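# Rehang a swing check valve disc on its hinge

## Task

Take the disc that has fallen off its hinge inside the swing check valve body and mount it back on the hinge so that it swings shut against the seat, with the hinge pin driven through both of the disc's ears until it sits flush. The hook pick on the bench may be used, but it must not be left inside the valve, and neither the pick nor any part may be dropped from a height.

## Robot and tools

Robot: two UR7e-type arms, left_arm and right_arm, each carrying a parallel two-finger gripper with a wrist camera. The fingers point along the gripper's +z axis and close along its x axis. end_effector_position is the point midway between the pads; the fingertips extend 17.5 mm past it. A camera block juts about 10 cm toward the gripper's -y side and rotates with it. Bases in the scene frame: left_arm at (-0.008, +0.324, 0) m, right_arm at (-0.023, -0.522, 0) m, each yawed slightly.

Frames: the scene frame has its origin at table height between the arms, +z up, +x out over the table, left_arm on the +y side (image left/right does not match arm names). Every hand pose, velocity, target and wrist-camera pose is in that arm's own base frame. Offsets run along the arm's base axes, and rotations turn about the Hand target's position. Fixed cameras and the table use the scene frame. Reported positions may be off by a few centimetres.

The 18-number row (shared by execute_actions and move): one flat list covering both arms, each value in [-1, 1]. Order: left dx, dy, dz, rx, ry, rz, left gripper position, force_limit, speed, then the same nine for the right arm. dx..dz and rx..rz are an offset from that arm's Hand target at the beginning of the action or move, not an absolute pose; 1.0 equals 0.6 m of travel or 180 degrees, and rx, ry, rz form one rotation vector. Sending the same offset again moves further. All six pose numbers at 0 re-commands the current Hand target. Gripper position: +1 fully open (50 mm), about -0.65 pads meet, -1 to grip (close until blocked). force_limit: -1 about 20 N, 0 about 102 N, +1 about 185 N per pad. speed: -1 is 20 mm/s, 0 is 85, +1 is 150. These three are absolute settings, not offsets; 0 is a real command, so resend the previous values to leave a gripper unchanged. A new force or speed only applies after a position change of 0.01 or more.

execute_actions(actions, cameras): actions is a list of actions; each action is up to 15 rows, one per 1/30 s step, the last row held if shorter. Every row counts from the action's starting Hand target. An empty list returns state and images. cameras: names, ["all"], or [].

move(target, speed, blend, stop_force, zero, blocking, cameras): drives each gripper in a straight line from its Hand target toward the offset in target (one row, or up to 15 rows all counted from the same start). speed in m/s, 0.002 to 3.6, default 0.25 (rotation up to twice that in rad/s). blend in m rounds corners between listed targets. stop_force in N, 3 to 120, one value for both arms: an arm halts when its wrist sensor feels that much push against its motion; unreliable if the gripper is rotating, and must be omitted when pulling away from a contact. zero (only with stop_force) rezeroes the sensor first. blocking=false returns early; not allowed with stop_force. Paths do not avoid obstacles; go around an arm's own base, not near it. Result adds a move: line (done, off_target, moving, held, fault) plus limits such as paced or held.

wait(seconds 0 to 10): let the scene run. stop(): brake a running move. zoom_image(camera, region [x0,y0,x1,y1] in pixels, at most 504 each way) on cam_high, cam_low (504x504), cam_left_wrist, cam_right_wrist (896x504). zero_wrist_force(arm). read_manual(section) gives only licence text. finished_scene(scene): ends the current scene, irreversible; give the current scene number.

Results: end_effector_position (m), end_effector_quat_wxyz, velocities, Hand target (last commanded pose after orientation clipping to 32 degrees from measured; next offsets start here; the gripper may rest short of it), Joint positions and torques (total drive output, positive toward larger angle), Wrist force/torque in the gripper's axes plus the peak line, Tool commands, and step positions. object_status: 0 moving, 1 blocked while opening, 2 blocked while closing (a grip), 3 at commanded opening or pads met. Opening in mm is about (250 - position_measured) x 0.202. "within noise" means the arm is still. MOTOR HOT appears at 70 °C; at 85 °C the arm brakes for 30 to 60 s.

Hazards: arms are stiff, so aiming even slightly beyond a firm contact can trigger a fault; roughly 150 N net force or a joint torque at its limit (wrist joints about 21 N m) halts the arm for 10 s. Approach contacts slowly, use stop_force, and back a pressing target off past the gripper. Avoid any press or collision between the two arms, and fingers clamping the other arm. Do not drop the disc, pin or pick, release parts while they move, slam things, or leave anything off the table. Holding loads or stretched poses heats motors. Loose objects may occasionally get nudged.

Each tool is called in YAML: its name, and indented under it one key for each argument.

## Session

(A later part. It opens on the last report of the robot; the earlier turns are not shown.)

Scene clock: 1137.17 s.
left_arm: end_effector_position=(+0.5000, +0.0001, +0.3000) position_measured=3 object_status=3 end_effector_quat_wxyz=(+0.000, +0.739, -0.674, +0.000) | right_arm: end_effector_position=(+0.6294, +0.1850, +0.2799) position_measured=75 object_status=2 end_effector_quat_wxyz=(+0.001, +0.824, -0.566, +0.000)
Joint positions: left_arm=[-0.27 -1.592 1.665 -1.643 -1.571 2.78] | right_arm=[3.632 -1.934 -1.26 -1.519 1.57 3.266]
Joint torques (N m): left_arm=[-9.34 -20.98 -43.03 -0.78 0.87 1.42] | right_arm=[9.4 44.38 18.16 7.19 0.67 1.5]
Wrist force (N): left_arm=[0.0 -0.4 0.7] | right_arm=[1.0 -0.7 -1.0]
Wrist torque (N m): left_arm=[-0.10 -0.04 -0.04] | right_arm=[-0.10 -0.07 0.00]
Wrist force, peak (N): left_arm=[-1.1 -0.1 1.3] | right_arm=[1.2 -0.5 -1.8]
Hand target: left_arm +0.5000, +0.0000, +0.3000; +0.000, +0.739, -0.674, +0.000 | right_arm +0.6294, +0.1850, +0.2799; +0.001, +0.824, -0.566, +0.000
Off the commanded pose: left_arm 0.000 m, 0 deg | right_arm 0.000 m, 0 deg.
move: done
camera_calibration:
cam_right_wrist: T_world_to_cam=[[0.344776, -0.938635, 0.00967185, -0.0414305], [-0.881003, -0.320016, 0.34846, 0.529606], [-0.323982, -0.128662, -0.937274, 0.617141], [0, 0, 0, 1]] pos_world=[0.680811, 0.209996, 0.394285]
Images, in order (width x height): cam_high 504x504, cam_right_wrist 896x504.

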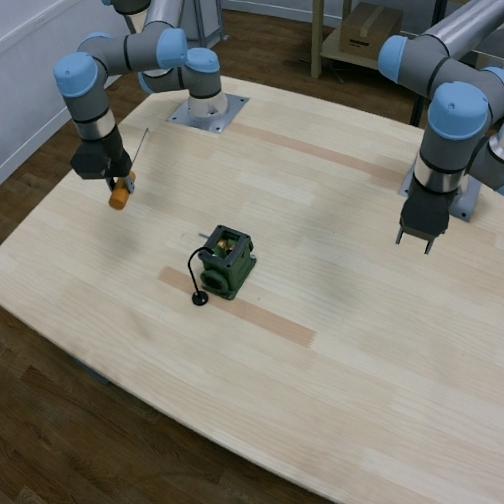

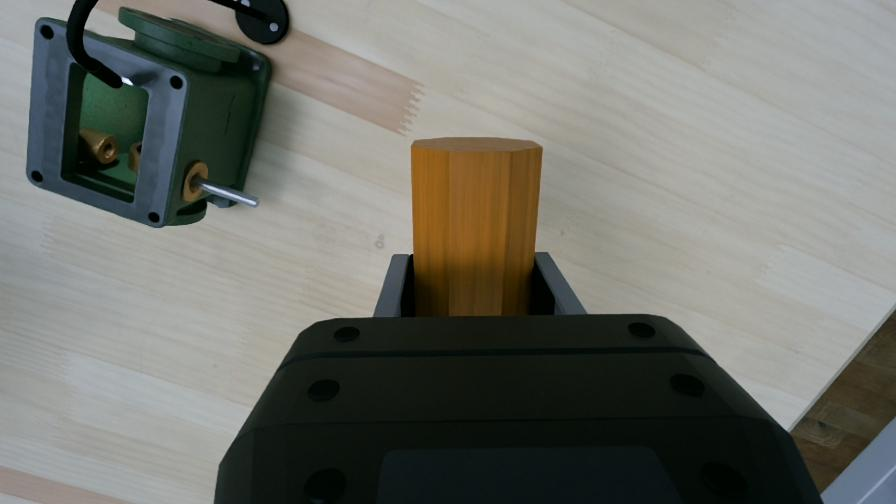

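move:
  target:
    - [0, 0, 0, 0, 0, 0, 1, 1, 1, -0.3113, 0.5857, 0, 0, 0, -0.128, -1, -0.6, -0.5]
    - [0, 0, 0, 0, 0, 0, 1, 1, 1, -0.3113, 0.5857, -0.36, 0, 0, -0.128, -1, -0.6, -0.5]
  blend: [0.03, 0]
  speed: 0.3
  cameras: ["cam_high", "cam_left_wrist"]

Scene clock: 1150.83 s.
left_arm: end_effector_position=(+0.5000, +0.0000, +0.3000) position_measured=3 object_status=3 end_effector_quat_wxyz=(+0.000, +0.739, -0.674, +0.000) | right_arm: end_effector_position=(+0.4426, +0.5364, +0.0640) position_measured=75 object_status=2 end_effector_quat_wxyz=(+0.001, +0.694, -0.720, +0.000)
Joint positions: left_arm=[-0.27 -1.592 1.664 -1.643 -1.571 2.78] | right_arm=[4.215 -2.171 -1.476 -1.066 1.571 4.251]
Joint torques (N m): left_arm=[-9.21 -20.3 -42.2 -0.84 0.85 -0.58] | right_arm=[-1.99 58.84 32.86 3.48 -0.63 -1.26]
Wrist force (N): left_arm=[-0.2 -0.3 0.3] | right_arm=[1.2 -0.4 -0.7]
Wrist torque (N m): left_arm=[-0.09 -0.01 -0.04] | right_arm=[-0.05 -0.09 -0.16]
Wrist force, peak (N): left_arm=[0.0 -0.6 1.0] | right_arm=[5.1 -1.4 -0.8]
Hand target: left_arm +0.5000, +0.0000, +0.3000; +0.000, +0.739, -0.674, +0.000 | right_arm +0.4426, +0.5364, +0.0639; +0.001, +0.694, -0.720, +0.000
Off the commanded pose: left_arm 0.000 m, 0 deg | right_arm 0.000 m, 0 deg.
move: done
camera_calibration:
cam_left_wrist: T_world_to_cam=[[0.090602, -0.995652, 0.021644, -0.0468365], [-0.930728, -0.0769218, 0.357531, 0.374375], [-0.354312, -0.0525378, -0.93365, 0.584704], [0, 0, 0, 1]] pos_world=[0.559852, 0.0128838, 0.413072]
Images, in order (width x height): cam_high 504x504, cam_left_wrist 896x504.

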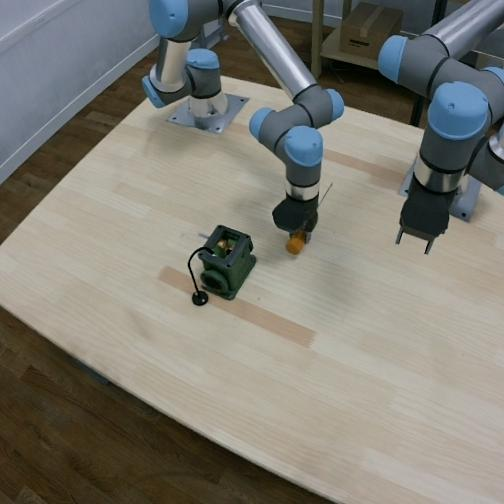

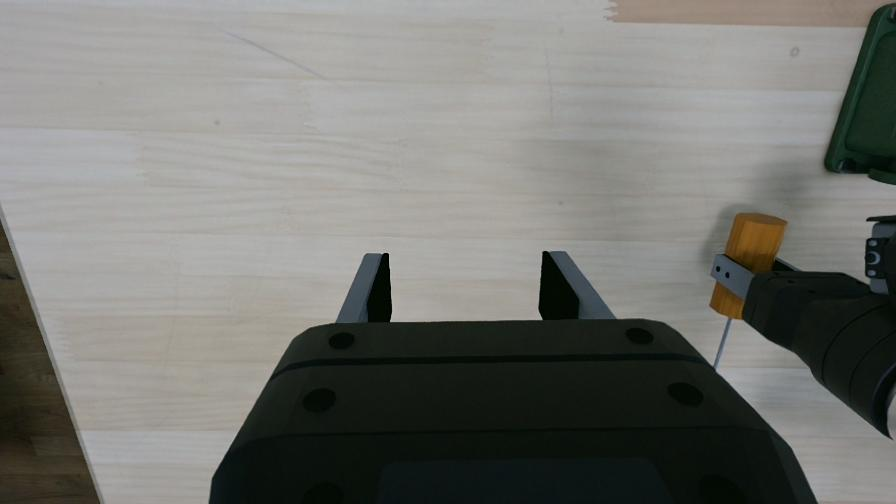

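move:
  target: [0, 0, 0, 0, 0, 0, 1, 1, 1, 0, 0, -0.0585, 0, 0, 0, -1, -0.6, -0.5]
  speed: 0.03
  stop_force: 6

Scene clock: 1158.73 s.
left_arm: end_effector_position=(+0.5000, +0.0000, +0.3000) position_measured=3 object_status=3 end_effector_quat_wxyz=(+0.000, +0.739, -0.674, +0.000) | right_arm: end_effector_position=(+0.4426, +0.5364, +0.0322) position_measured=75 object_status=2 end_effector_quat_wxyz=(+0.001, +0.694, -0.720, +0.000)
Joint positions: left_arm=[-0.27 -1.592 1.664 -1.643 -1.571 2.78] | right_arm=[4.215 -2.209 -1.504 -1 1.571 4.251]
Joint torques (N m): left_arm=[-9.87 -21.31 -42.11 -0.91 1.1 -1.49] | right_arm=[-1.48 70.67 39.71 7.27 0.68 -1.62]
Wrist force (N): left_arm=[0.3 -0.1 0.6] | right_arm=[0.9 -0.9 -1.4]
Wrist torque (N m): left_arm=[-0.05 -0.07 -0.05] | right_arm=[-0.28 -0.06 -0.14]
Wrist force, peak (N): left_arm=[0.1 -0.8 0.8] | right_arm=[10.4 4.1 -47.6]
Hand target: left_arm +0.5000, +0.0000, +0.3000; +0.000, +0.739, -0.674, +0.000 | right_arm +0.4426, +0.5364, +0.0322; +0.001, +0.694, -0.720, +0.000 (not the last commanded pose)
Off the commanded pose: left_arm 0.000 m, 0 deg | right_arm 0.003 m, 0 deg.
move: contact (right_arm)

move:
  target: [0, 0, 0, 0, 0, 0, 1, 1, 1, 0, 0, -0.002, 0, 0, 0, 1, -0.6, -0.7]
  speed: 0.02
  cameras: ["cam_right_wrist"]

Scene clock: 1164.63 s.
left_arm: end_effector_position=(+0.5000, +0.0000, +0.3000) position_measured=3 object_status=3 end_effector_quat_wxyz=(+0.000, +0.739, -0.674, +0.000) | right_arm: end_effector_position=(+0.4426, +0.5364, +0.0310) position_measured=3 object_status=3 end_effector_quat_wxyz=(+0.001, +0.694, -0.720, +0.000)
Joint positions: left_arm=[-0.27 -1.592 1.664 -1.643 -1.571 2.78] | right_arm=[4.215 -2.211 -1.505 -0.997 1.571 4.251]
Joint torques (N m): left_arm=[-9.05 -20.43 -42.51 -0.96 0.81 -1.62] | right_arm=[9.46 55.01 13.33 6.62 0.69 -1.68]
Wrist force (N): left_arm=[0.0 -0.5 0.3] | right_arm=[1.1 -0.7 -1.5]
Wrist torque (N m): left_arm=[-0.11 -0.03 -0.03] | right_arm=[-0.11 -0.08 -0.15]
Wrist force, peak (N): left_arm=[-0.3 0.0 1.1] | right_arm=[1.1 -0.9 -1.9]
Hand target: left_arm +0.5000, +0.0000, +0.3000; +0.000, +0.739, -0.674, +0.000 | right_arm +0.4426, +0.5364, +0.0310; +0.001, +0.694, -0.720, +0.000
Off the commanded pose: left_arm 0.000 m, 0 deg | right_arm 0.000 m, 0 deg.
move: done
camera_calibration:
cam_right_wrist: T_world_to_cam=[[-0.0500236, -0.998702, 0.00962406, 0.562229], [-0.935995, 0.0502402, 0.348409, 0.389979], [-0.34844, 0.00842061, -0.937293, 0.305846], [0, 0, 0, 1]] pos_world=[0.499712, 0.539331, 0.145384]
Images, in order (width x height): cam_right_wrist 896x504.

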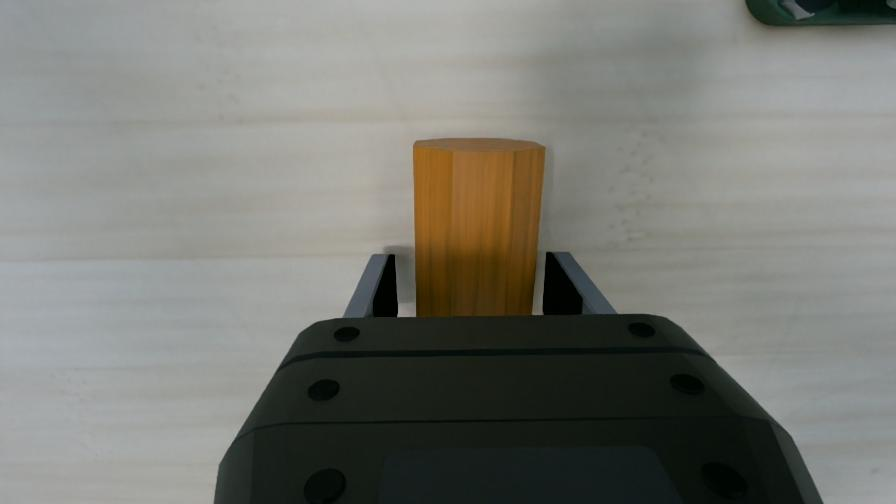

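move:
  target:
    - [0, 0, 0, 0, 0, 0, 1, 1, 1, 0, 0, 0.40, 0, 0, 0, 1, -0.6, -0.7]
    - [0, 0, 0, 0, 0, 0, 1, 1, 1, 0.0545, -0.8025, 0.45, 0, 0, 0, 1, -0.6, -0.7]
  blend: [0.04, 0]
  speed: 0.35

move:
  target: [-0.125, -0.4483, -0.1167, 0, 0, -0.0103, 1, -0.6, -0.5, 0, 0, 0, 0, 0, 0, 1, -0.6, -0.7]
  speed: 0.3
  cameras: ["cam_left_wrist"]

Scene clock: 1183.53 s.
left_arm: end_effector_position=(+0.5000, +0.0000, +0.3000) position_measured=3 object_status=3 end_effector_quat_wxyz=(+0.000, +0.739, -0.674, +0.000) | right_arm: end_effector_position=(+0.4753, +0.0550, +0.3010) position_measured=3 object_status=3 end_effector_quat_wxyz=(+0.001, +0.694, -0.720, +0.000)
Joint positions: left_arm=[-0.27 -1.592 1.664 -1.643 -1.571 2.78] | right_arm=[3.539 -1.497 -1.711 -1.505 1.57 3.575]
Joint torques (N m): left_arm=[-9.53 -20.81 -41.86 -0.84 0.57 -1.7] | right_arm=[-9.39 26.68 38.65 7.2 -0.27 -1.84]
Wrist force (N): left_arm=[0.0 -0.5 0.9] | right_arm=[1.1 -0.7 -1.7]
Wrist torque (N m): left_arm=[-0.11 -0.04 -0.04] | right_arm=[-0.10 -0.07 0.01]
Wrist force, peak (N): left_arm=[0.2 -0.5 1.0] | right_arm=[5.0 -1.3 -1.5]
Hand target: left_arm +0.5000, +0.0000, +0.3000; +0.000, +0.739, -0.674, +0.000 | right_arm +0.4753, +0.0549, +0.3010; +0.001, +0.694, -0.720, +0.000
Off the commanded pose: left_arm 0.000 m, 0 deg | right_arm 0.000 m, 0 deg.
move: done

Scene clock: 1185.00 s.
left_arm: end_effector_position=(+0.4251, -0.2689, +0.2300) position_measured=3 object_status=3 end_effector_quat_wxyz=(+0.000, +0.728, -0.686, +0.000) | right_arm: end_effector_position=(+0.4753, +0.0549, +0.3010) position_measured=3 object_status=3 end_effector_quat_wxyz=(+0.001, +0.694, -0.720, +0.000)
Joint positions: left_arm=[-0.832 -1.558 1.811 -1.825 -1.571 2.25] | right_arm=[3.539 -1.497 -1.711 -1.505 1.57 3.575]
Joint torques (N m): left_arm=[-8.31 -28.83 -25.15 -0.94 1.06 -1.58] | right_arm=[-11.48 31.09 28.51 7.29 -0.76 -1.68]
Wrist force (N): left_arm=[0.0 -0.2 0.6] | right_arm=[1.2 -0.8 -1.8]
Wrist torque (N m): left_arm=[-0.06 -0.04 0.06] | right_arm=[-0.13 -0.08 0.01]
Wrist force, peak (N): left_arm=[-3.7 -2.1 -0.3] | right_arm=[1.3 -0.8 -1.9]
Hand target: left_arm +0.4250, -0.2689, +0.2300; +0.000, +0.728, -0.686, +0.000 | right_arm +0.4753, +0.0549, +0.3010; +0.001, +0.694, -0.720, +0.000
Off the commanded pose: left_arm 0.000 m, 0 deg | right_arm 0.000 m, 0 deg.
move: done
camera_calibration:
cam_left_wrist: T_world_to_cam=[[0.0582808, -0.998062, 0.0217913, -0.293239], [-0.932809, -0.0466684, 0.357337, 0.318048], [-0.355627, -0.041153, -0.933721, 0.482405], [0, 0, 0, 1]] pos_world=[0.485324, -0.257976, 0.343172]
Images, in order (width x height): cam_left_wrist 896x504.

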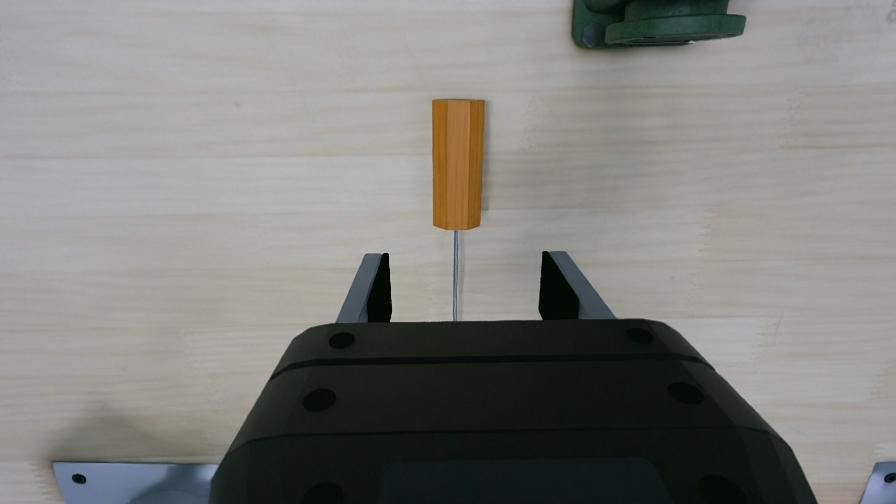

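move:
  target:
    - [0.0067, -0.0085, -0.15, 0, 0, 0, 1, -0.6, -0.5, 0, 0, 0, 0, 0, 0, 1, -0.6, -0.7]
    - [0.0067, -0.0085, -0.25, 0, 0, 0, 1, -0.6, -0.5, 0, 0, 0, 0, 0, 0, 1, -0.6, -0.7]
  speed: 0.15
  blend: [0.02, 0]
  cameras: ["cam_left_wrist"]

Scene clock: 1203.73 s.
left_arm: end_effector_position=(+0.4290, -0.2741, +0.0800) position_measured=3 object_status=3 end_effector_quat_wxyz=(+0.000, +0.728, -0.686, +0.000) | right_arm: end_effector_position=(+0.4753, +0.0549, +0.3010) position_measured=3 object_status=3 end_effector_quat_wxyz=(+0.001, +0.694, -0.720, +0.000)
Joint positions: left_arm=[-0.834 -1.377 2.037 -2.231 -1.571 2.249] | right_arm=[3.539 -1.497 -1.711 -1.505 1.57 3.575]
Joint torques (N m): left_arm=[3.08 -30.33 -30.62 -3.04 0.8 1.21] | right_arm=[-11.27 30.55 19.97 7.22 -0.77 -1.53]
Wrist force (N): left_arm=[-0.4 -0.4 0.5] | right_arm=[1.1 -0.7 -1.6]
Wrist torque (N m): left_arm=[-0.07 0.03 0.06] | right_arm=[-0.09 -0.08 0.01]
Wrist force, peak (N): left_arm=[-0.1 -0.4 3.0] | right_arm=[1.3 -0.6 -2.0]
Hand target: left_arm +0.4290, -0.2740, +0.0800; +0.000, +0.728, -0.686, +0.000 | right_arm +0.4753, +0.0549, +0.3010; +0.001, +0.694, -0.720, +0.000
Off the commanded pose: left_arm 0.000 m, 0 deg | right_arm 0.000 m, 0 deg.
move: done
camera_calibration:
cam_left_wrist: T_world_to_cam=[[0.0583046, -0.998066, 0.0215586, -0.295352], [-0.932727, -0.0467647, 0.357537, 0.374974], [-0.355838, -0.0409544, -0.93365, 0.343568], [0, 0, 0, 1]] pos_world=[0.489223, -0.263175, 0.193072]
Images, in order (width x height): cam_left_wrist 896x504.

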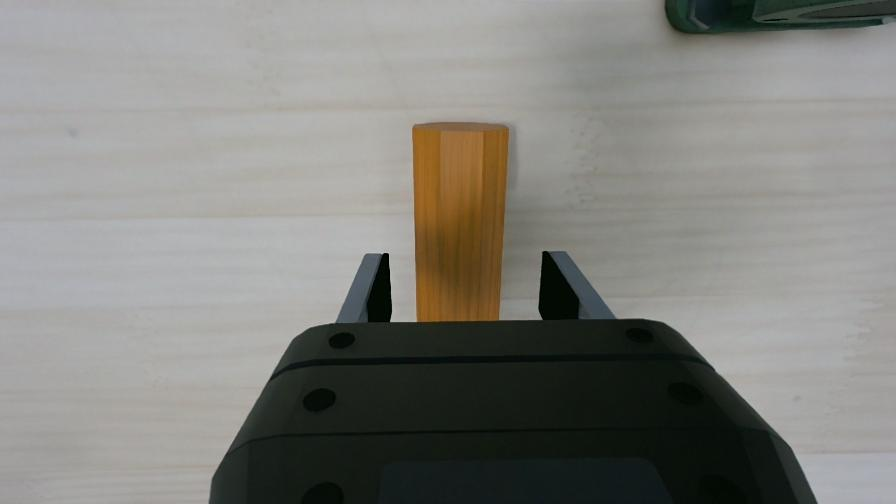

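move:
  target: [0, 0, -0.08, 0, 0, 0, 1, -0.6, -0.5, 0, 0, 0, 0, 0, 0, 1, -0.6, -0.7]
  speed: 0.06
  stop_force: 10

move:
  target: [0, 0, 0, 0, 0, 0, -1, -0.6, -0.5, 0, 0, 0, 0, 0, 0, 1, -0.6, -0.7]
  cameras: ["cam_left_wrist"]

Scene clock: 1211.10 s.
left_arm: end_effector_position=(+0.4290, -0.2740, +0.0320) position_measured=3 object_status=3 end_effector_quat_wxyz=(+0.000, +0.728, -0.686, +0.000) | right_arm: end_effector_position=(+0.4753, +0.0549, +0.3010) position_measured=3 object_status=3 end_effector_quat_wxyz=(+0.001, +0.694, -0.720, +0.000)
Joint positions: left_arm=[-0.833 -1.292 2.087 -2.366 -1.571 2.249] | right_arm=[3.539 -1.497 -1.711 -1.505 1.57 3.575]
Joint torques (N m): left_arm=[6.32 -40.86 -32.74 -0.82 1.41 0.47] | right_arm=[-11.01 30.43 19.57 7.21 -0.49 -1.48]
Wrist force (N): left_arm=[-0.2 -0.4 0.9] | right_arm=[1.2 -0.7 -1.8]
Wrist torque (N m): left_arm=[-0.10 0.00 0.05] | right_arm=[-0.11 -0.08 0.01]
Wrist force, peak (N): left_arm=[-0.1 -0.4 1.8] | right_arm=[1.4 -0.8 -2.0]
Hand target: left_arm +0.4290, -0.2740, +0.0320; +0.000, +0.728, -0.686, +0.000 | right_arm +0.4753, +0.0549, +0.3010; +0.001, +0.694, -0.720, +0.000
Off the commanded pose: left_arm 0.000 m, 0 deg | right_arm 0.000 m, 0 deg.
move: done

Scene clock: 1211.60 s.
left_arm: end_effector_position=(+0.4290, -0.2740, +0.0320) position_measured=75 object_status=2 end_effector_quat_wxyz=(+0.000, +0.728, -0.686, +0.000) | right_arm: end_effector_position=(+0.4753, +0.0549, +0.3010) position_measured=3 object_status=3 end_effector_quat_wxyz=(+0.001, +0.694, -0.720, +0.000)
Joint positions: left_arm=[-0.833 -1.292 2.087 -2.366 -1.571 2.249] | right_arm=[3.539 -1.497 -1.711 -1.505 1.57 3.575]
Joint torques (N m): left_arm=[5.61 -40.05 -32.97 -1.22 1.38 0.47] | right_arm=[-11.24 31.5 20.22 7.2 -0.59 -1.52]
Wrist force (N): left_arm=[-0.1 -0.4 0.5] | right_arm=[1.1 -0.7 -2.0]
Wrist torque (N m): left_arm=[-0.08 -0.03 0.06] | right_arm=[-0.11 -0.08 0.01]
Wrist force, peak (N): left_arm=[-0.1 -0.2 1.2] | right_arm=[1.1 -0.7 -2.0]
Hand target: left_arm +0.4290, -0.2740, +0.0320; +0.000, +0.728, -0.686, +0.000 | right_arm +0.4753, +0.0549, +0.3010; +0.001, +0.694, -0.720, +0.000
Off the commanded pose: left_arm 0.000 m, 0 deg | right_arm 0.000 m, 0 deg.
move: done
camera_calibration:
cam_left_wrist: T_world_to_cam=[[0.0583399, -0.998062, 0.0216519, -0.294254], [-0.932726, -0.0467643, 0.357542, 0.392233], [-0.355836, -0.0410543, -0.933646, 0.298765], [0, 0, 0, 1]] pos_world=[0.489323, -0.263075, 0.145072]
Images, in order (width x height): cam_left_wrist 896x504.

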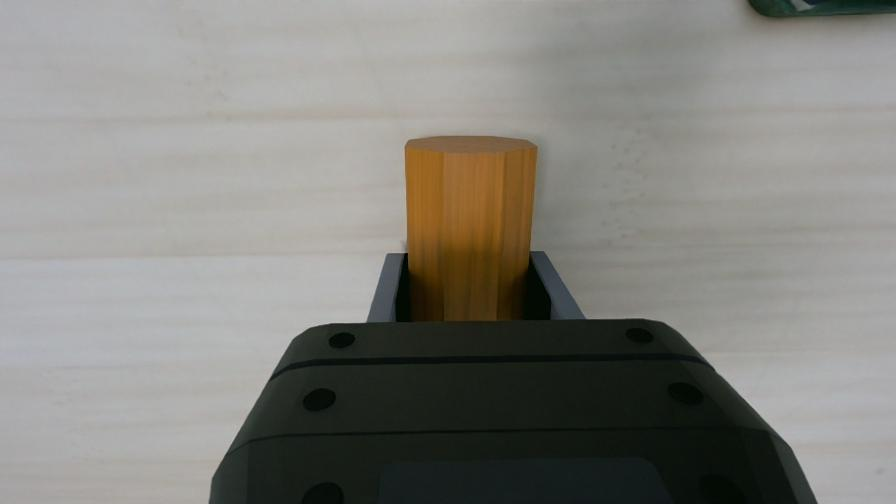

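move:
  target:
    - [0, 0, 0.45, 0, 0, 0, -1, -0.6, -0.5, 0, 0, 0, 0, 0, 0, 1, -0.6, -0.7]
    - [0, 0.1233, 0.65, -0.4508, -0.3486, -0.4709, -1, -0.6, -0.5, 0, 0, 0, 0, 0, 0, 1, -0.6, -0.7]
  speed: 0.3
  blend: [0.03, 0]
  cameras: ["cam_high", "cam_low", "cam_left_wrist"]

Scene clock: 1239.87 s.
left_arm: end_effector_position=(+0.4289, -0.2002, +0.4210) position_measured=75 object_status=2 end_effector_quat_wxyz=(-0.108, +0.108, +0.690, -0.707) | right_arm: end_effector_position=(+0.4753, +0.0549, +0.3010) position_measured=3 object_status=3 end_effector_quat_wxyz=(+0.001, +0.694, -0.720, +0.000)
Joint positions: left_arm=[-0.173 -1.179 1.833 -3.616 -3.278 3.323] | right_arm=[3.539 -1.497 -1.711 -1.505 1.57 3.575]
Joint torques (N m): left_arm=[0.41 -44.19 -16.27 2 0.7 1.21] | right_arm=[-10.83 31.08 20.67 7.21 -0.68 -1.4]
Wrist force (N): left_arm=[0.5 2.1 -0.9] | right_arm=[1.1 -0.6 -1.9]
Wrist torque (N m): left_arm=[0.53 0.05 0.24] | right_arm=[-0.09 -0.08 0.01]
Wrist force, peak (N): left_arm=[-0.2 -0.3 5.0] | right_arm=[1.3 -0.6 -2.1]
Hand target: left_arm +0.4289, -0.2002, +0.4210; -0.108, +0.108, +0.690, -0.707 (not the last commanded pose) | right_arm +0.4753, +0.0549, +0.3010; +0.001, +0.694, -0.720, +0.000
Off the commanded pose: left_arm 0.001 m, 1 deg | right_arm 0.000 m, 0 deg.
move: held (left_arm; a check stopped the path); limits=held
pose unreachable (left arm): on one or more control steps of this call, first in action 0 (counted from 0), this arm could not follow its commanded pose, so it was not sent that pose on those steps. It may still have moved: this result reports where it is.
cause: moving toward the commanded pose would bring two parts of the arm too close to each other (its gripper and another part of the arm, with joints 4 (wrist 1) to 6 (wrist 3) between them, 5 mm apart when it was first held).
camera_calibration:
cam_left_wrist: T_world_to_cam=[[-0.946628, 0.322306, -0.0037885, 0.477053], [0.111379, 0.316052, -0.942181, 0.428457], [-0.302473, -0.892317, -0.335082, 0.219609], [0, 0, 0, 1]] pos_world=[0.470296, -0.0932106, 0.479079]
Images, in order (width x height): cam_high 504x504, cam_low 504x504, cam_left_wrist 896x504.

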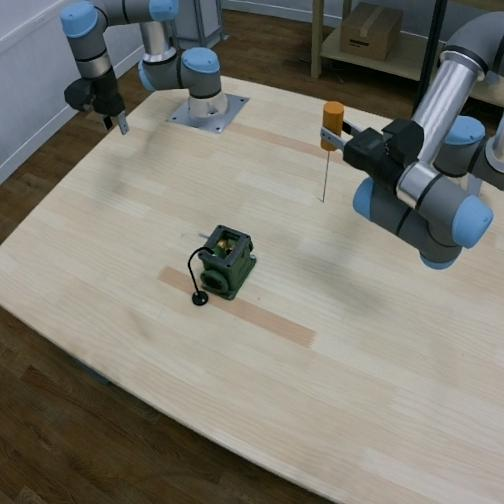

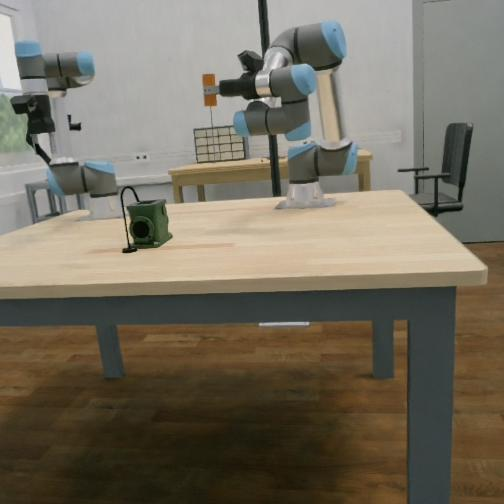

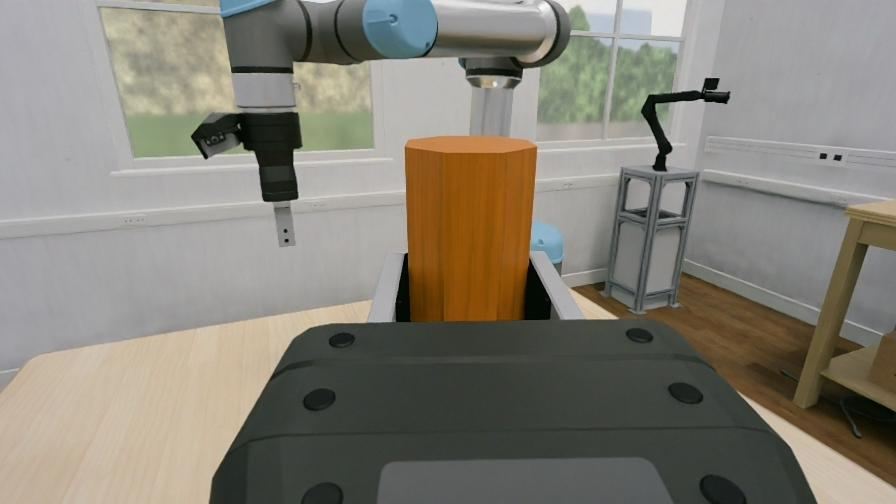

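move:
  target: [0, 0, 0.0, 0.4549, 0.3556, 0.4652, -1, -0.6, -0.5, 0, 0, 0, 0, 0, 0, 1, -0.6, -0.7]
  speed: 0.4

Scene clock: 1314.27 s.
left_arm: end_effector_position=(+0.4289, -0.2002, +0.4210) position_measured=75 object_status=2 end_effector_quat_wxyz=(+0.000, +0.728, -0.686, +0.000) | right_arm: end_effector_position=(+0.4753, +0.0549, +0.3010) position_measured=3 object_status=3 end_effector_quat_wxyz=(+0.001, +0.694, -0.720, +0.000)
Joint positions: left_arm=[-0.722 -1.634 1.393 -1.331 -1.57 2.359] | right_arm=[3.539 -1.497 -1.711 -1.505 1.57 3.575]
Joint torques (N m): left_arm=[10.61 -22.45 -34.32 -3.43 -0.66 -1.54] | right_arm=[-10.49 31.03 20.39 7.11 -0.54 -1.14]
Wrist force (N): left_arm=[0.0 -0.4 1.6] | right_arm=[1.3 -0.8 -1.5]
Wrist torque (N m): left_arm=[-0.07 -0.04 0.06] | right_arm=[-0.11 -0.11 0.01]
Wrist force, peak (N): left_arm=[-2.8 3.0 -0.8] | right_arm=[1.4 -0.5 -2.0]
Hand target: left_arm +0.4289, -0.2002, +0.4210; +0.000, +0.728, -0.686, +0.000 | right_arm +0.4753, +0.0549, +0.3010; +0.001, +0.694, -0.720, +0.000
Off the commanded pose: left_arm 0.000 m, 0 deg | right_arm 0.000 m, 0 deg.
move: done

move:
  target:
    - [-0.25, 0.05, 0.0, 0, 0, 0.751, -1, -0.6, -0.5, 0, 0, 0, 0, 0, 0, 1, -0.6, -0.7]
    - [-0.30, -0.03, 0.0, 0.5734, -0.1973, 0.5608, -1, -0.6, -0.5, 0, 0, 0, 0, 0, 0, 1, -0.6, -0.7]
  speed: 0.5

Scene clock: 1333.13 s.
left_arm: end_effector_position=(+0.2489, -0.2182, +0.4210) position_measured=75 object_status=2 end_effector_quat_wxyz=(+0.645, -0.645, -0.291, +0.291) | right_arm: end_effector_position=(+0.4753, +0.0549, +0.3010) position_measured=3 object_status=3 end_effector_quat_wxyz=(+0.001, +0.694, -0.720, +0.000)
Joint positions: left_arm=[-0.949 -1.124 1.189 -0.064 -1.797 0] | right_arm=[3.539 -1.497 -1.711 -1.505 1.57 3.575]
Joint torques (N m): left_arm=[11.26 -43.9 -34.85 1.29 1.17 -1.4] | right_arm=[-11.02 31.06 21.24 7.24 -0.4 -0.93]
Wrist force (N): left_arm=[0.2 2.2 -0.7] | right_arm=[1.0 -0.6 -1.7]
Wrist torque (N m): left_arm=[0.54 0.13 0.15] | right_arm=[-0.09 -0.06 0.01]
Wrist force, peak (N): left_arm=[-0.3 3.9 -1.7] | right_arm=[1.2 -0.7 -2.1]
Hand target: left_arm +0.2489, -0.2182, +0.4210; +0.645, -0.645, -0.291, +0.291 | right_arm +0.4753, +0.0549, +0.3010; +0.001, +0.694, -0.720, +0.000
Off the commanded pose: left_arm 0.000 m, 0 deg | right_arm 0.000 m, 0 deg.
move: done

move:
  target: [0.3017, 0.03, 0.0, 0, 0, 0.63, -1, -0.6, -0.5, 0, 0, 0, 0, 0, 0, 1, -0.6, -0.7]
  speed: 0.5
  cameras: ["cam_high", "cam_low", "cam_left_wrist", "cam_right_wrist"]

Scene clock: 1339.97 s.
left_arm: end_effector_position=(+0.2955, -0.2134, +0.4208) position_measured=75 object_status=2 end_effector_quat_wxyz=(+0.551, -0.551, -0.443, +0.443) | right_arm: end_effector_position=(+0.4753, +0.0549, +0.3010) position_measured=3 object_status=3 end_effector_quat_wxyz=(+0.001, +0.694, -0.720, +0.000)
Joint positions: left_arm=[-0.676 -1.069 1.106 -0.037 -2.03 0] | right_arm=[3.539 -1.497 -1.711 -1.505 1.57 3.575]
Joint torques (N m): left_arm=[-4.25 -52.1 -18.77 0 -0.93 1.38] | right_arm=[-9.85 31.39 19.74 7.25 -0.39 -0.68]
Wrist force (N): left_arm=[0.3 1.8 -0.8] | right_arm=[1.1 -0.7 -1.7]
Wrist torque (N m): left_arm=[0.47 0.09 0.16] | right_arm=[-0.10 -0.07 0.00]
Wrist force, peak (N): left_arm=[-17.5 3.4 1.3] | right_arm=[1.4 -0.9 -2.0]
Hand target: left_arm +0.2955, -0.2134, +0.4209; +0.551, -0.551, -0.443, +0.443 (not the last commanded pose) | right_arm +0.4753, +0.0549, +0.3010; +0.001, +0.694, -0.720, +0.000
Off the commanded pose: left_arm 0.135 m, 84 deg | right_arm 0.000 m, 0 deg.
move: held (left_arm; a check stopped the path); limits=held
pose unreachable (left arm): on one or more control steps of this call, first in action 0 (counted from 0), this arm could not follow its commanded pose, so it was not sent that pose on those steps. It may still have moved: this result reports where it is.
cause: moving toward the commanded pose would bring two parts of the arm too close to each other (its gripper and another part of the arm, with joints 4 (wrist 1) to 6 (wrist 3) between them, 6 mm apart when it was first held).
camera_calibration:
cam_left_wrist: T_world_to_cam=[[0.236642, 0.971597, -0.000936074, 0.142774], [0.347389, -0.0855096, -0.933814, 0.28838], [-0.907371, 0.220654, -0.357757, 0.593269], [0, 0, 0, 1]] pos_world=[0.404349, -0.244966, 0.481673]
cam_right_wrist: T_world_to_cam=[[-0.0500236, -0.998702, 0.00962406, 0.0803917], [-0.935995, 0.0502402, 0.348409, 0.350706], [-0.34844, 0.00842061, -0.937293, 0.574364], [0, 0, 0, 1]] pos_world=[0.532412, 0.0578312, 0.415384]

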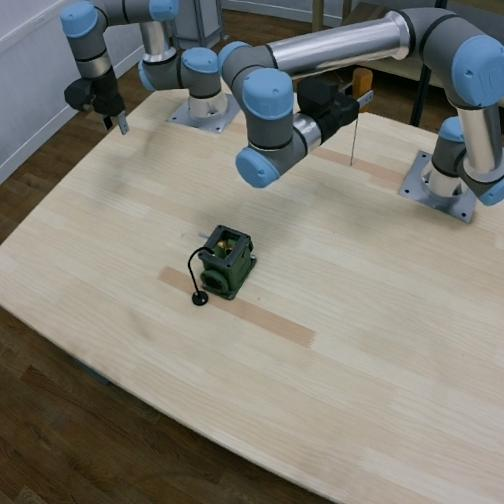

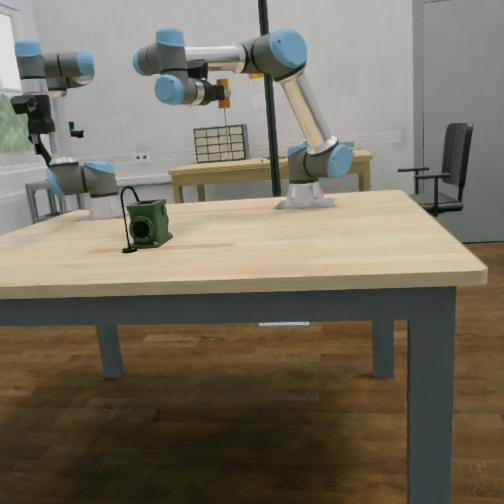

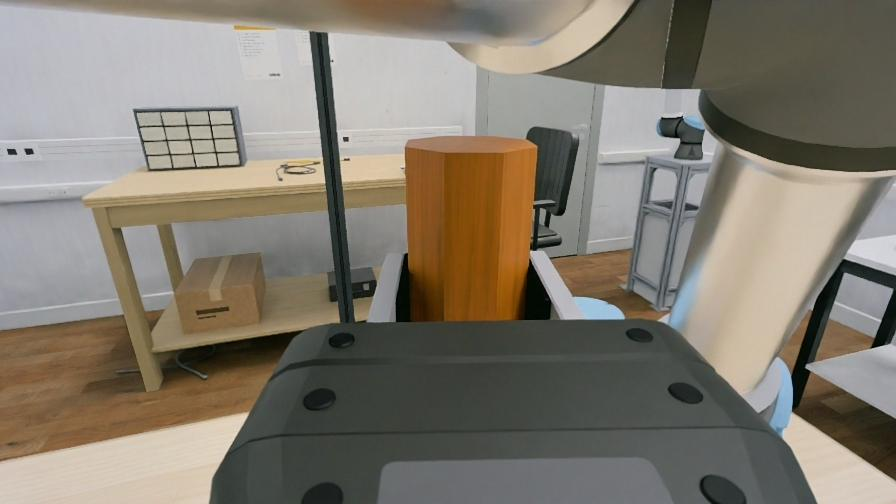

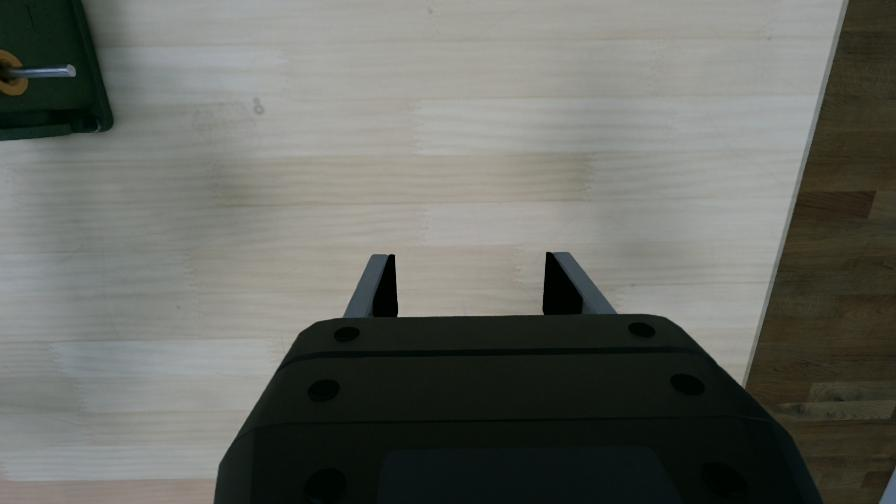

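move:
  target:
    - [0.0575, 0.0223, 0.0, -0.2283, -0.4498, -0.1263, -1, -0.6, -0.5, 0, 0, 0, 0, 0, 0, 1, -0.6, -0.7]
    - [0.174, -0.144, 0.0, -0.6642, 0.0523, -0.6601, -1, -0.6, -0.5, 0, 0, 0, 0, 0, 0.35, 1, -0.6, -0.7]
  speed: 0.6

Scene clock: 1445.33 s.
left_arm: end_effector_position=(+0.3999, -0.2998, +0.4209) position_measured=75 object_status=2 end_effector_quat_wxyz=(+0.000, +0.728, -0.686, +0.000) | right_arm: end_effector_position=(+0.4753, +0.0549, +0.3010) position_measured=3 object_status=3 end_effector_quat_wxyz=(+0.000, +0.968, -0.251, +0.000)
Joint positions: left_arm=[-0.913 -1.569 1.331 -1.334 -1.571 2.169] | right_arm=[3.54 -1.496 -1.712 -1.504 1.57 2.476]
Joint torques (N m): left_arm=[10.64 -35.3 -24.92 -0.97 1.06 1.3] | right_arm=[-10.58 27.23 26.68 7.02 0.59 0]
Wrist force (N): left_arm=[0.0 -0.7 1.4] | right_arm=[1.2 -0.7 -1.7]
Wrist torque (N m): left_arm=[-0.12 -0.03 -0.03] | right_arm=[-0.10 -0.09 0.01]
Wrist force, peak (N): left_arm=[0.5 2.9 -0.4] | right_arm=[1.4 -0.6 -2.1]
Hand target: left_arm +0.3999, -0.2998, +0.4209; +0.000, +0.728, -0.686, +0.000 | right_arm +0.4753, +0.0549, +0.3010; +0.000, +0.968, -0.251, +0.000
Off the commanded pose: left_arm 0.000 m, 0 deg | right_arm 0.000 m, 0 deg.
move: done

execute_actions:
  actions: []

Scene clock: 1469.23 s.
left_arm: end_effector_position=(+0.3999, -0.2998, +0.4209) position_measured=75 object_status=2 end_effector_quat_wxyz=(+0.000, +0.728, -0.686, +0.000) | right_arm: end_effector_position=(+0.4753, +0.0549, +0.3010) position_measured=3 object_status=3 end_effector_quat_wxyz=(+0.000, +0.968, -0.251, +0.000)
Joint positions: left_arm=[-0.913 -1.569 1.332 -1.334 -1.571 2.169] | right_arm=[3.539 -1.497 -1.712 -1.504 1.57 2.475]
Joint velocities: within noise
Joint torques (N m): left_arm=[10.68 -35.1 -25.21 -1.5 1.12 1.25] | right_arm=[-11.06 25.28 41.79 6.08 -0.98 -1.83]
Wrist force (N): left_arm=[-0.2 -0.3 1.4] | right_arm=[1.2 -0.7 -1.6]
Wrist torque (N m): left_arm=[-0.07 0.00 -0.04] | right_arm=[-0.11 -0.08 0.01]
Wrist force, peak (N): left_arm=[-0.4 -0.6 1.8] | right_arm=[1.4 -0.8 -1.9]
Hand target: left_arm +0.3999, -0.2998, +0.4209; +0.000, +0.728, -0.686, +0.000 | right_arm +0.4753, +0.0549, +0.3010; +0.000, +0.968, -0.251, +0.000
Tool commands: left_gripper/position=-1.0 left_gripper/force_limit=-0.6 left_gripper/speed=-0.5 right_gripper/position=+1.0 right_gripper/force_limit=-0.6 right_gripper/speed=-0.7
Off the commanded pose: left_arm 0.000 m, 0 deg | right_arm 0.000 m, 0 deg.
camera_calibration:
cam_left_wrist: T_world_to_cam=[[0.0587014, -0.998032, 0.0220583, -0.326998], [-0.932785, -0.0469655, 0.35736, 0.224815], [-0.35562, -0.0415532, -0.933706, 0.650203], [0, 0, 0, 1]] pos_world=[0.460125, -0.288778, 0.533972]
cam_right_wrist: T_world_to_cam=[[0.867152, -0.49795, 0.00962196, -0.383081], [-0.469667, -0.811165, 0.348459, 0.17628], [-0.16571, -0.306686, -0.937275, 0.504788], [0, 0, 0, 1]] pos_world=[0.498631, 0.107048, 0.415384]

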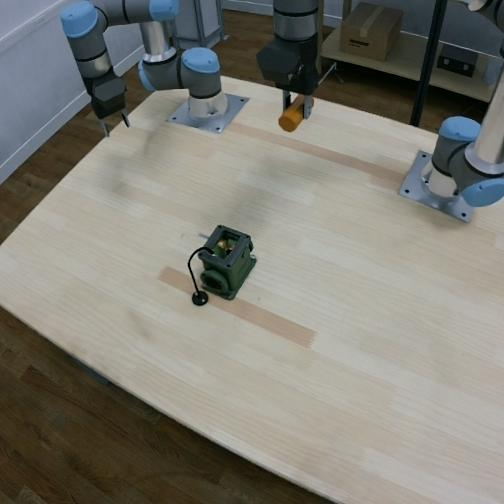

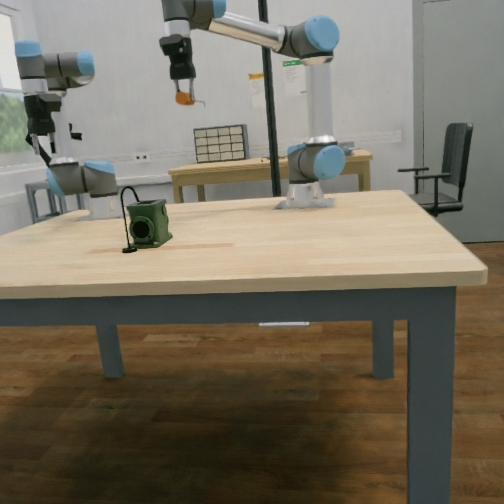

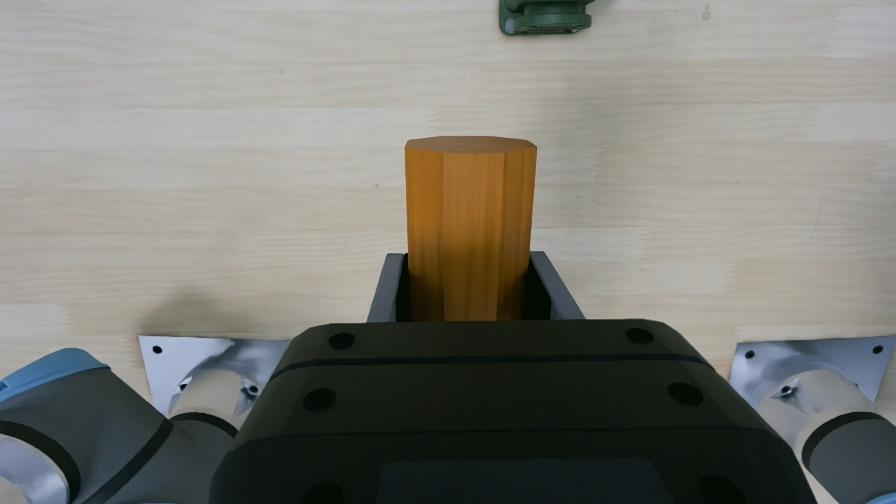

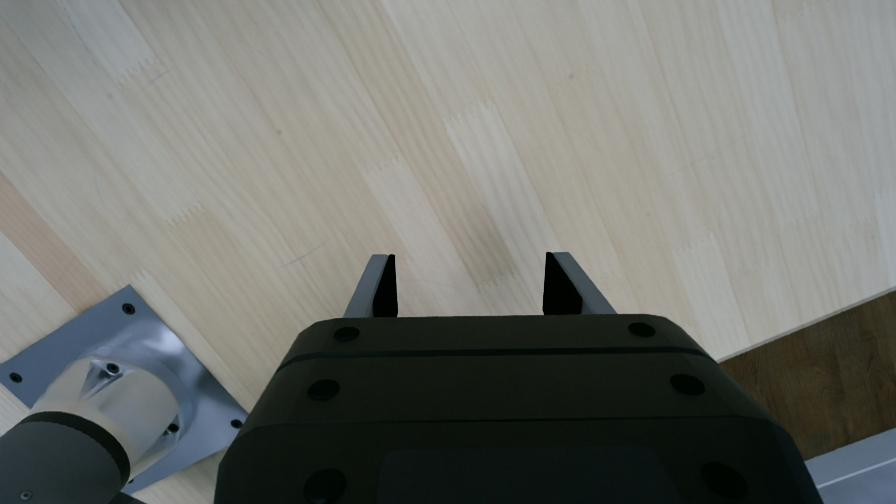

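move:
  target: [0.088, -0.1628, -0.1015, -0.3614, -0.4071, -0.3849, -1, -0.6, -0.5, -0.0368, 0.3683, 0.1483, 0.4853, -0.1353, 0.1175, 1, -0.6, -0.7]
  speed: 0.22
  cameras: ["all"]

Scene clock: 1648.97 s.
left_arm: end_effector_position=(+0.4528, -0.3974, +0.3600) position_measured=75 object_status=2 end_effector_quat_wxyz=(+0.021, -0.021, +0.707, -0.707) | right_arm: end_effector_position=(+0.4533, +0.2759, +0.3900) position_measured=3 object_status=3 end_effector_quat_wxyz=(+0.707, -0.707, +0.013, -0.013)
Joint positions: left_arm=[-0.602 -1.147 1.978 -3.973 -2.481 3.141] | right_arm=[3.485 -1.91 -2.001 0.767 2.761 3.139]
Joint torques (N m): left_arm=[-10.32 -33.54 -19.3 -2.15 -1.06 1.47] | right_arm=[-11.29 43.99 8 2.09 0.84 1.43]
Wrist force (N): left_arm=[0.2 1.5 -0.5] | right_arm=[-0.2 -0.4 -0.1]
Wrist torque (N m): left_arm=[0.44 0.10 0.24] | right_arm=[-0.07 0.06 0.03]
Wrist force, peak (N): left_arm=[-0.2 2.4 -0.6] | right_arm=[1.2 -1.0 -2.0]
Hand target: left_arm +0.4527, -0.3975, +0.3600; +0.021, -0.021, +0.707, -0.707 | right_arm +0.4533, +0.2759, +0.3900; +0.707, -0.707, +0.013, -0.013
Off the commanded pose: left_arm 0.000 m, 0 deg | right_arm 0.000 m, 0 deg.
move: done
camera_calibration:
cam_left_wrist: T_world_to_cam=[[-0.999297, -0.0374949, -0.000640301, 0.442764], [-0.012802, 0.357142, -0.933962, 0.500246], [0.0352475, -0.933297, -0.357371, -0.13073], [0, 0, 0, 1]] pos_world=[0.453465, -0.284068, 0.420775]
cam_right_wrist: T_world_to_cam=[[0.998842, -0.0460301, -0.014, -0.429874], [-0.029157, -0.347663, -0.937166, 0.488034], [0.0382706, 0.936489, -0.348603, -0.0127369], [0, 0, 0, 1]] pos_world=[0.444094, 0.161812, 0.44691]

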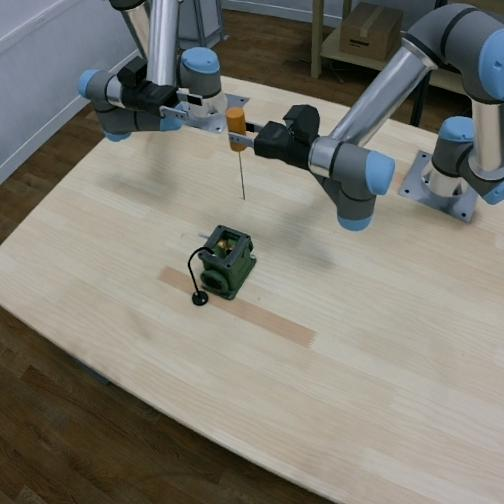

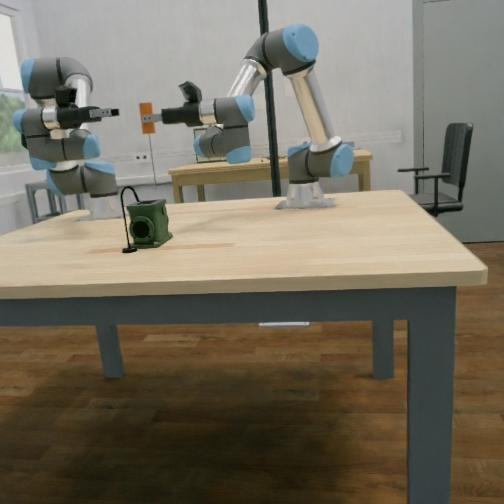

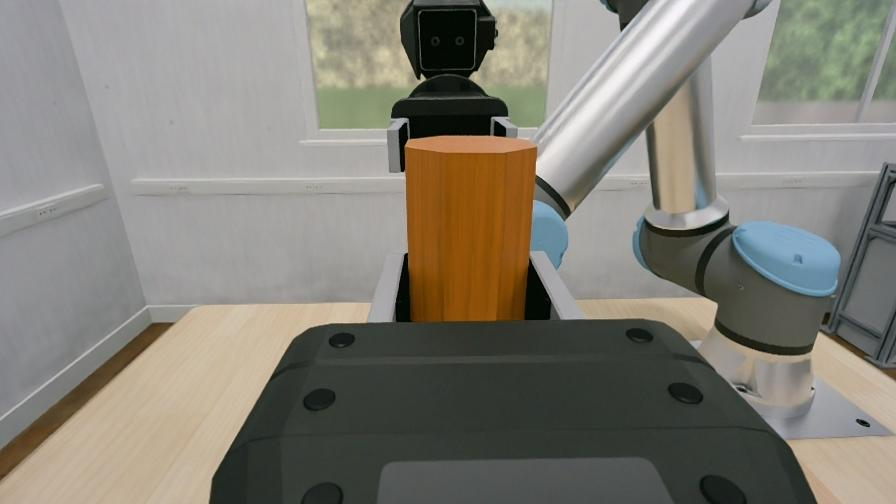

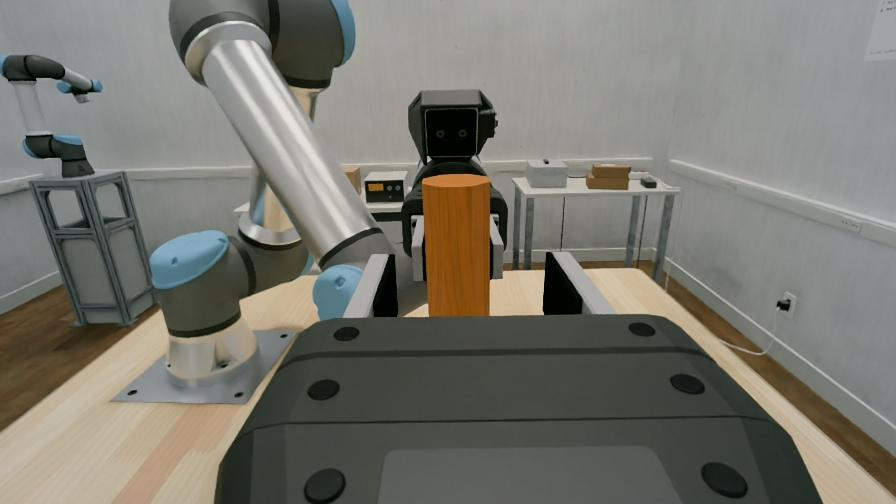

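move:
  target: [0, 0, 0, 0, 0, 0, -1, -0.6, -0.5, 0.0048, 0.1332, 0, 0, 0, 0, 1, -0.6, -0.7]
  speed: 0.15
  cameras: ["cam_left_wrist", "cam_right_wrist"]

zoom_image:
  camera: "cam_right_wrist"
  region: [330, 80, 610, 320]

zoom_image:
  camera: "cam_left_wrist"
  region: [330, 60, 610, 320]

Scene clock: 1663.37 s.
left_arm: end_effector_position=(+0.4527, -0.3975, +0.3600) position_measured=75 object_status=2 end_effector_quat_wxyz=(+0.021, -0.021, +0.707, -0.707) | right_arm: end_effector_position=(+0.4562, +0.3558, +0.3900) position_measured=3 object_status=3 end_effector_quat_wxyz=(+0.707, -0.707, +0.013, -0.013)
Joint positions: left_arm=[-0.602 -1.147 1.978 -3.974 -2.481 3.141] | right_arm=[3.651 -1.935 -1.962 0.755 2.595 3.14]
Joint torques (N m): left_arm=[-10.71 -33.03 -26.96 -3.22 -0.38 1.37] | right_arm=[-0.52 50.44 7.4 3.63 -0.96 1.35]
Wrist force (N): left_arm=[0.3 1.7 -0.5] | right_arm=[-0.1 -0.1 -0.1]
Wrist torque (N m): left_arm=[0.44 0.11 0.24] | right_arm=[-0.04 0.04 0.03]
Wrist force, peak (N): left_arm=[0.3 2.2 -0.6] | right_arm=[-2.2 -0.5 -2.0]
Hand target: left_arm +0.4527, -0.3975, +0.3600; +0.021, -0.021, +0.707, -0.707 | right_arm +0.4561, +0.3558, +0.3900; +0.707, -0.707, +0.013, -0.013
Off the commanded pose: left_arm 0.000 m, 0 deg | right_arm 0.000 m, 0 deg.
move: done
camera_calibration:
cam_left_wrist: T_world_to_cam=[[-0.999303, -0.0373283, -0.000786753, 0.442772], [-0.0126046, 0.357118, -0.933974, 0.500189], [0.0351446, -0.933313, -0.35734, -0.130791], [0, 0, 0, 1]] pos_world=[0.453364, -0.284167, 0.420775]
cam_right_wrist: T_world_to_cam=[[0.99884, -0.046004, -0.0142218, -0.429099], [-0.0293558, -0.347657, -0.937162, 0.515984], [0.0381689, 0.936493, -0.348604, -0.0876321], [0, 0, 0, 1]] pos_world=[0.447093, 0.241712, 0.44691]
Images, in order (width x height): cam_left_wrist 896x504, cam_right_wrist 896x504.

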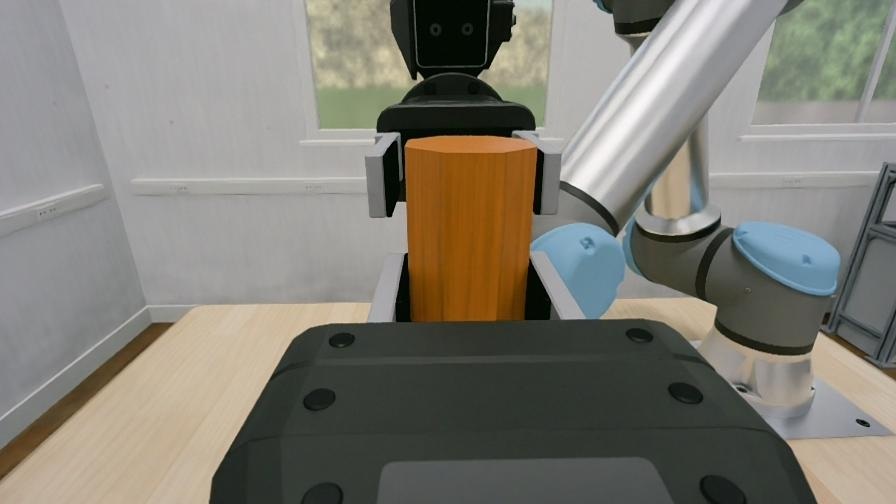

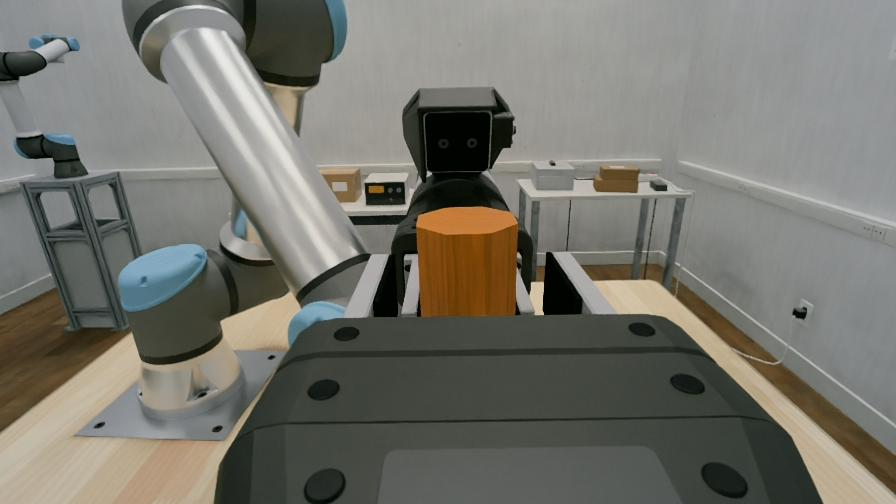

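Scaled by 1.800 from the camera's 896x504 image, which has a finer 1280x720 frame.

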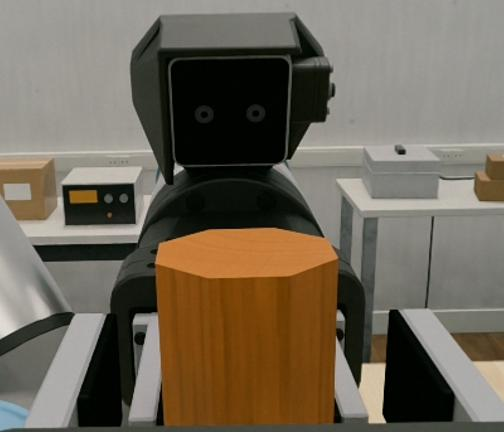

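Scaled by 1.800 from the camera's 896x504 image, which has a finer 1280x720 frame.

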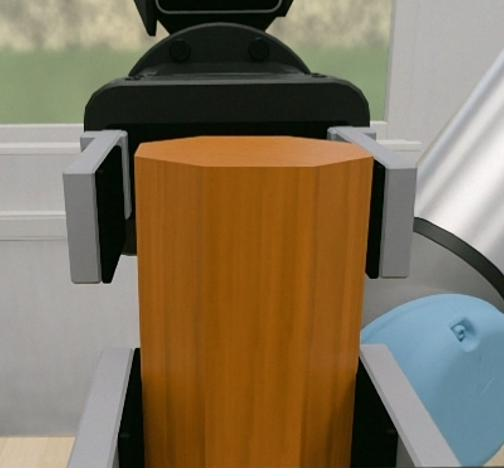

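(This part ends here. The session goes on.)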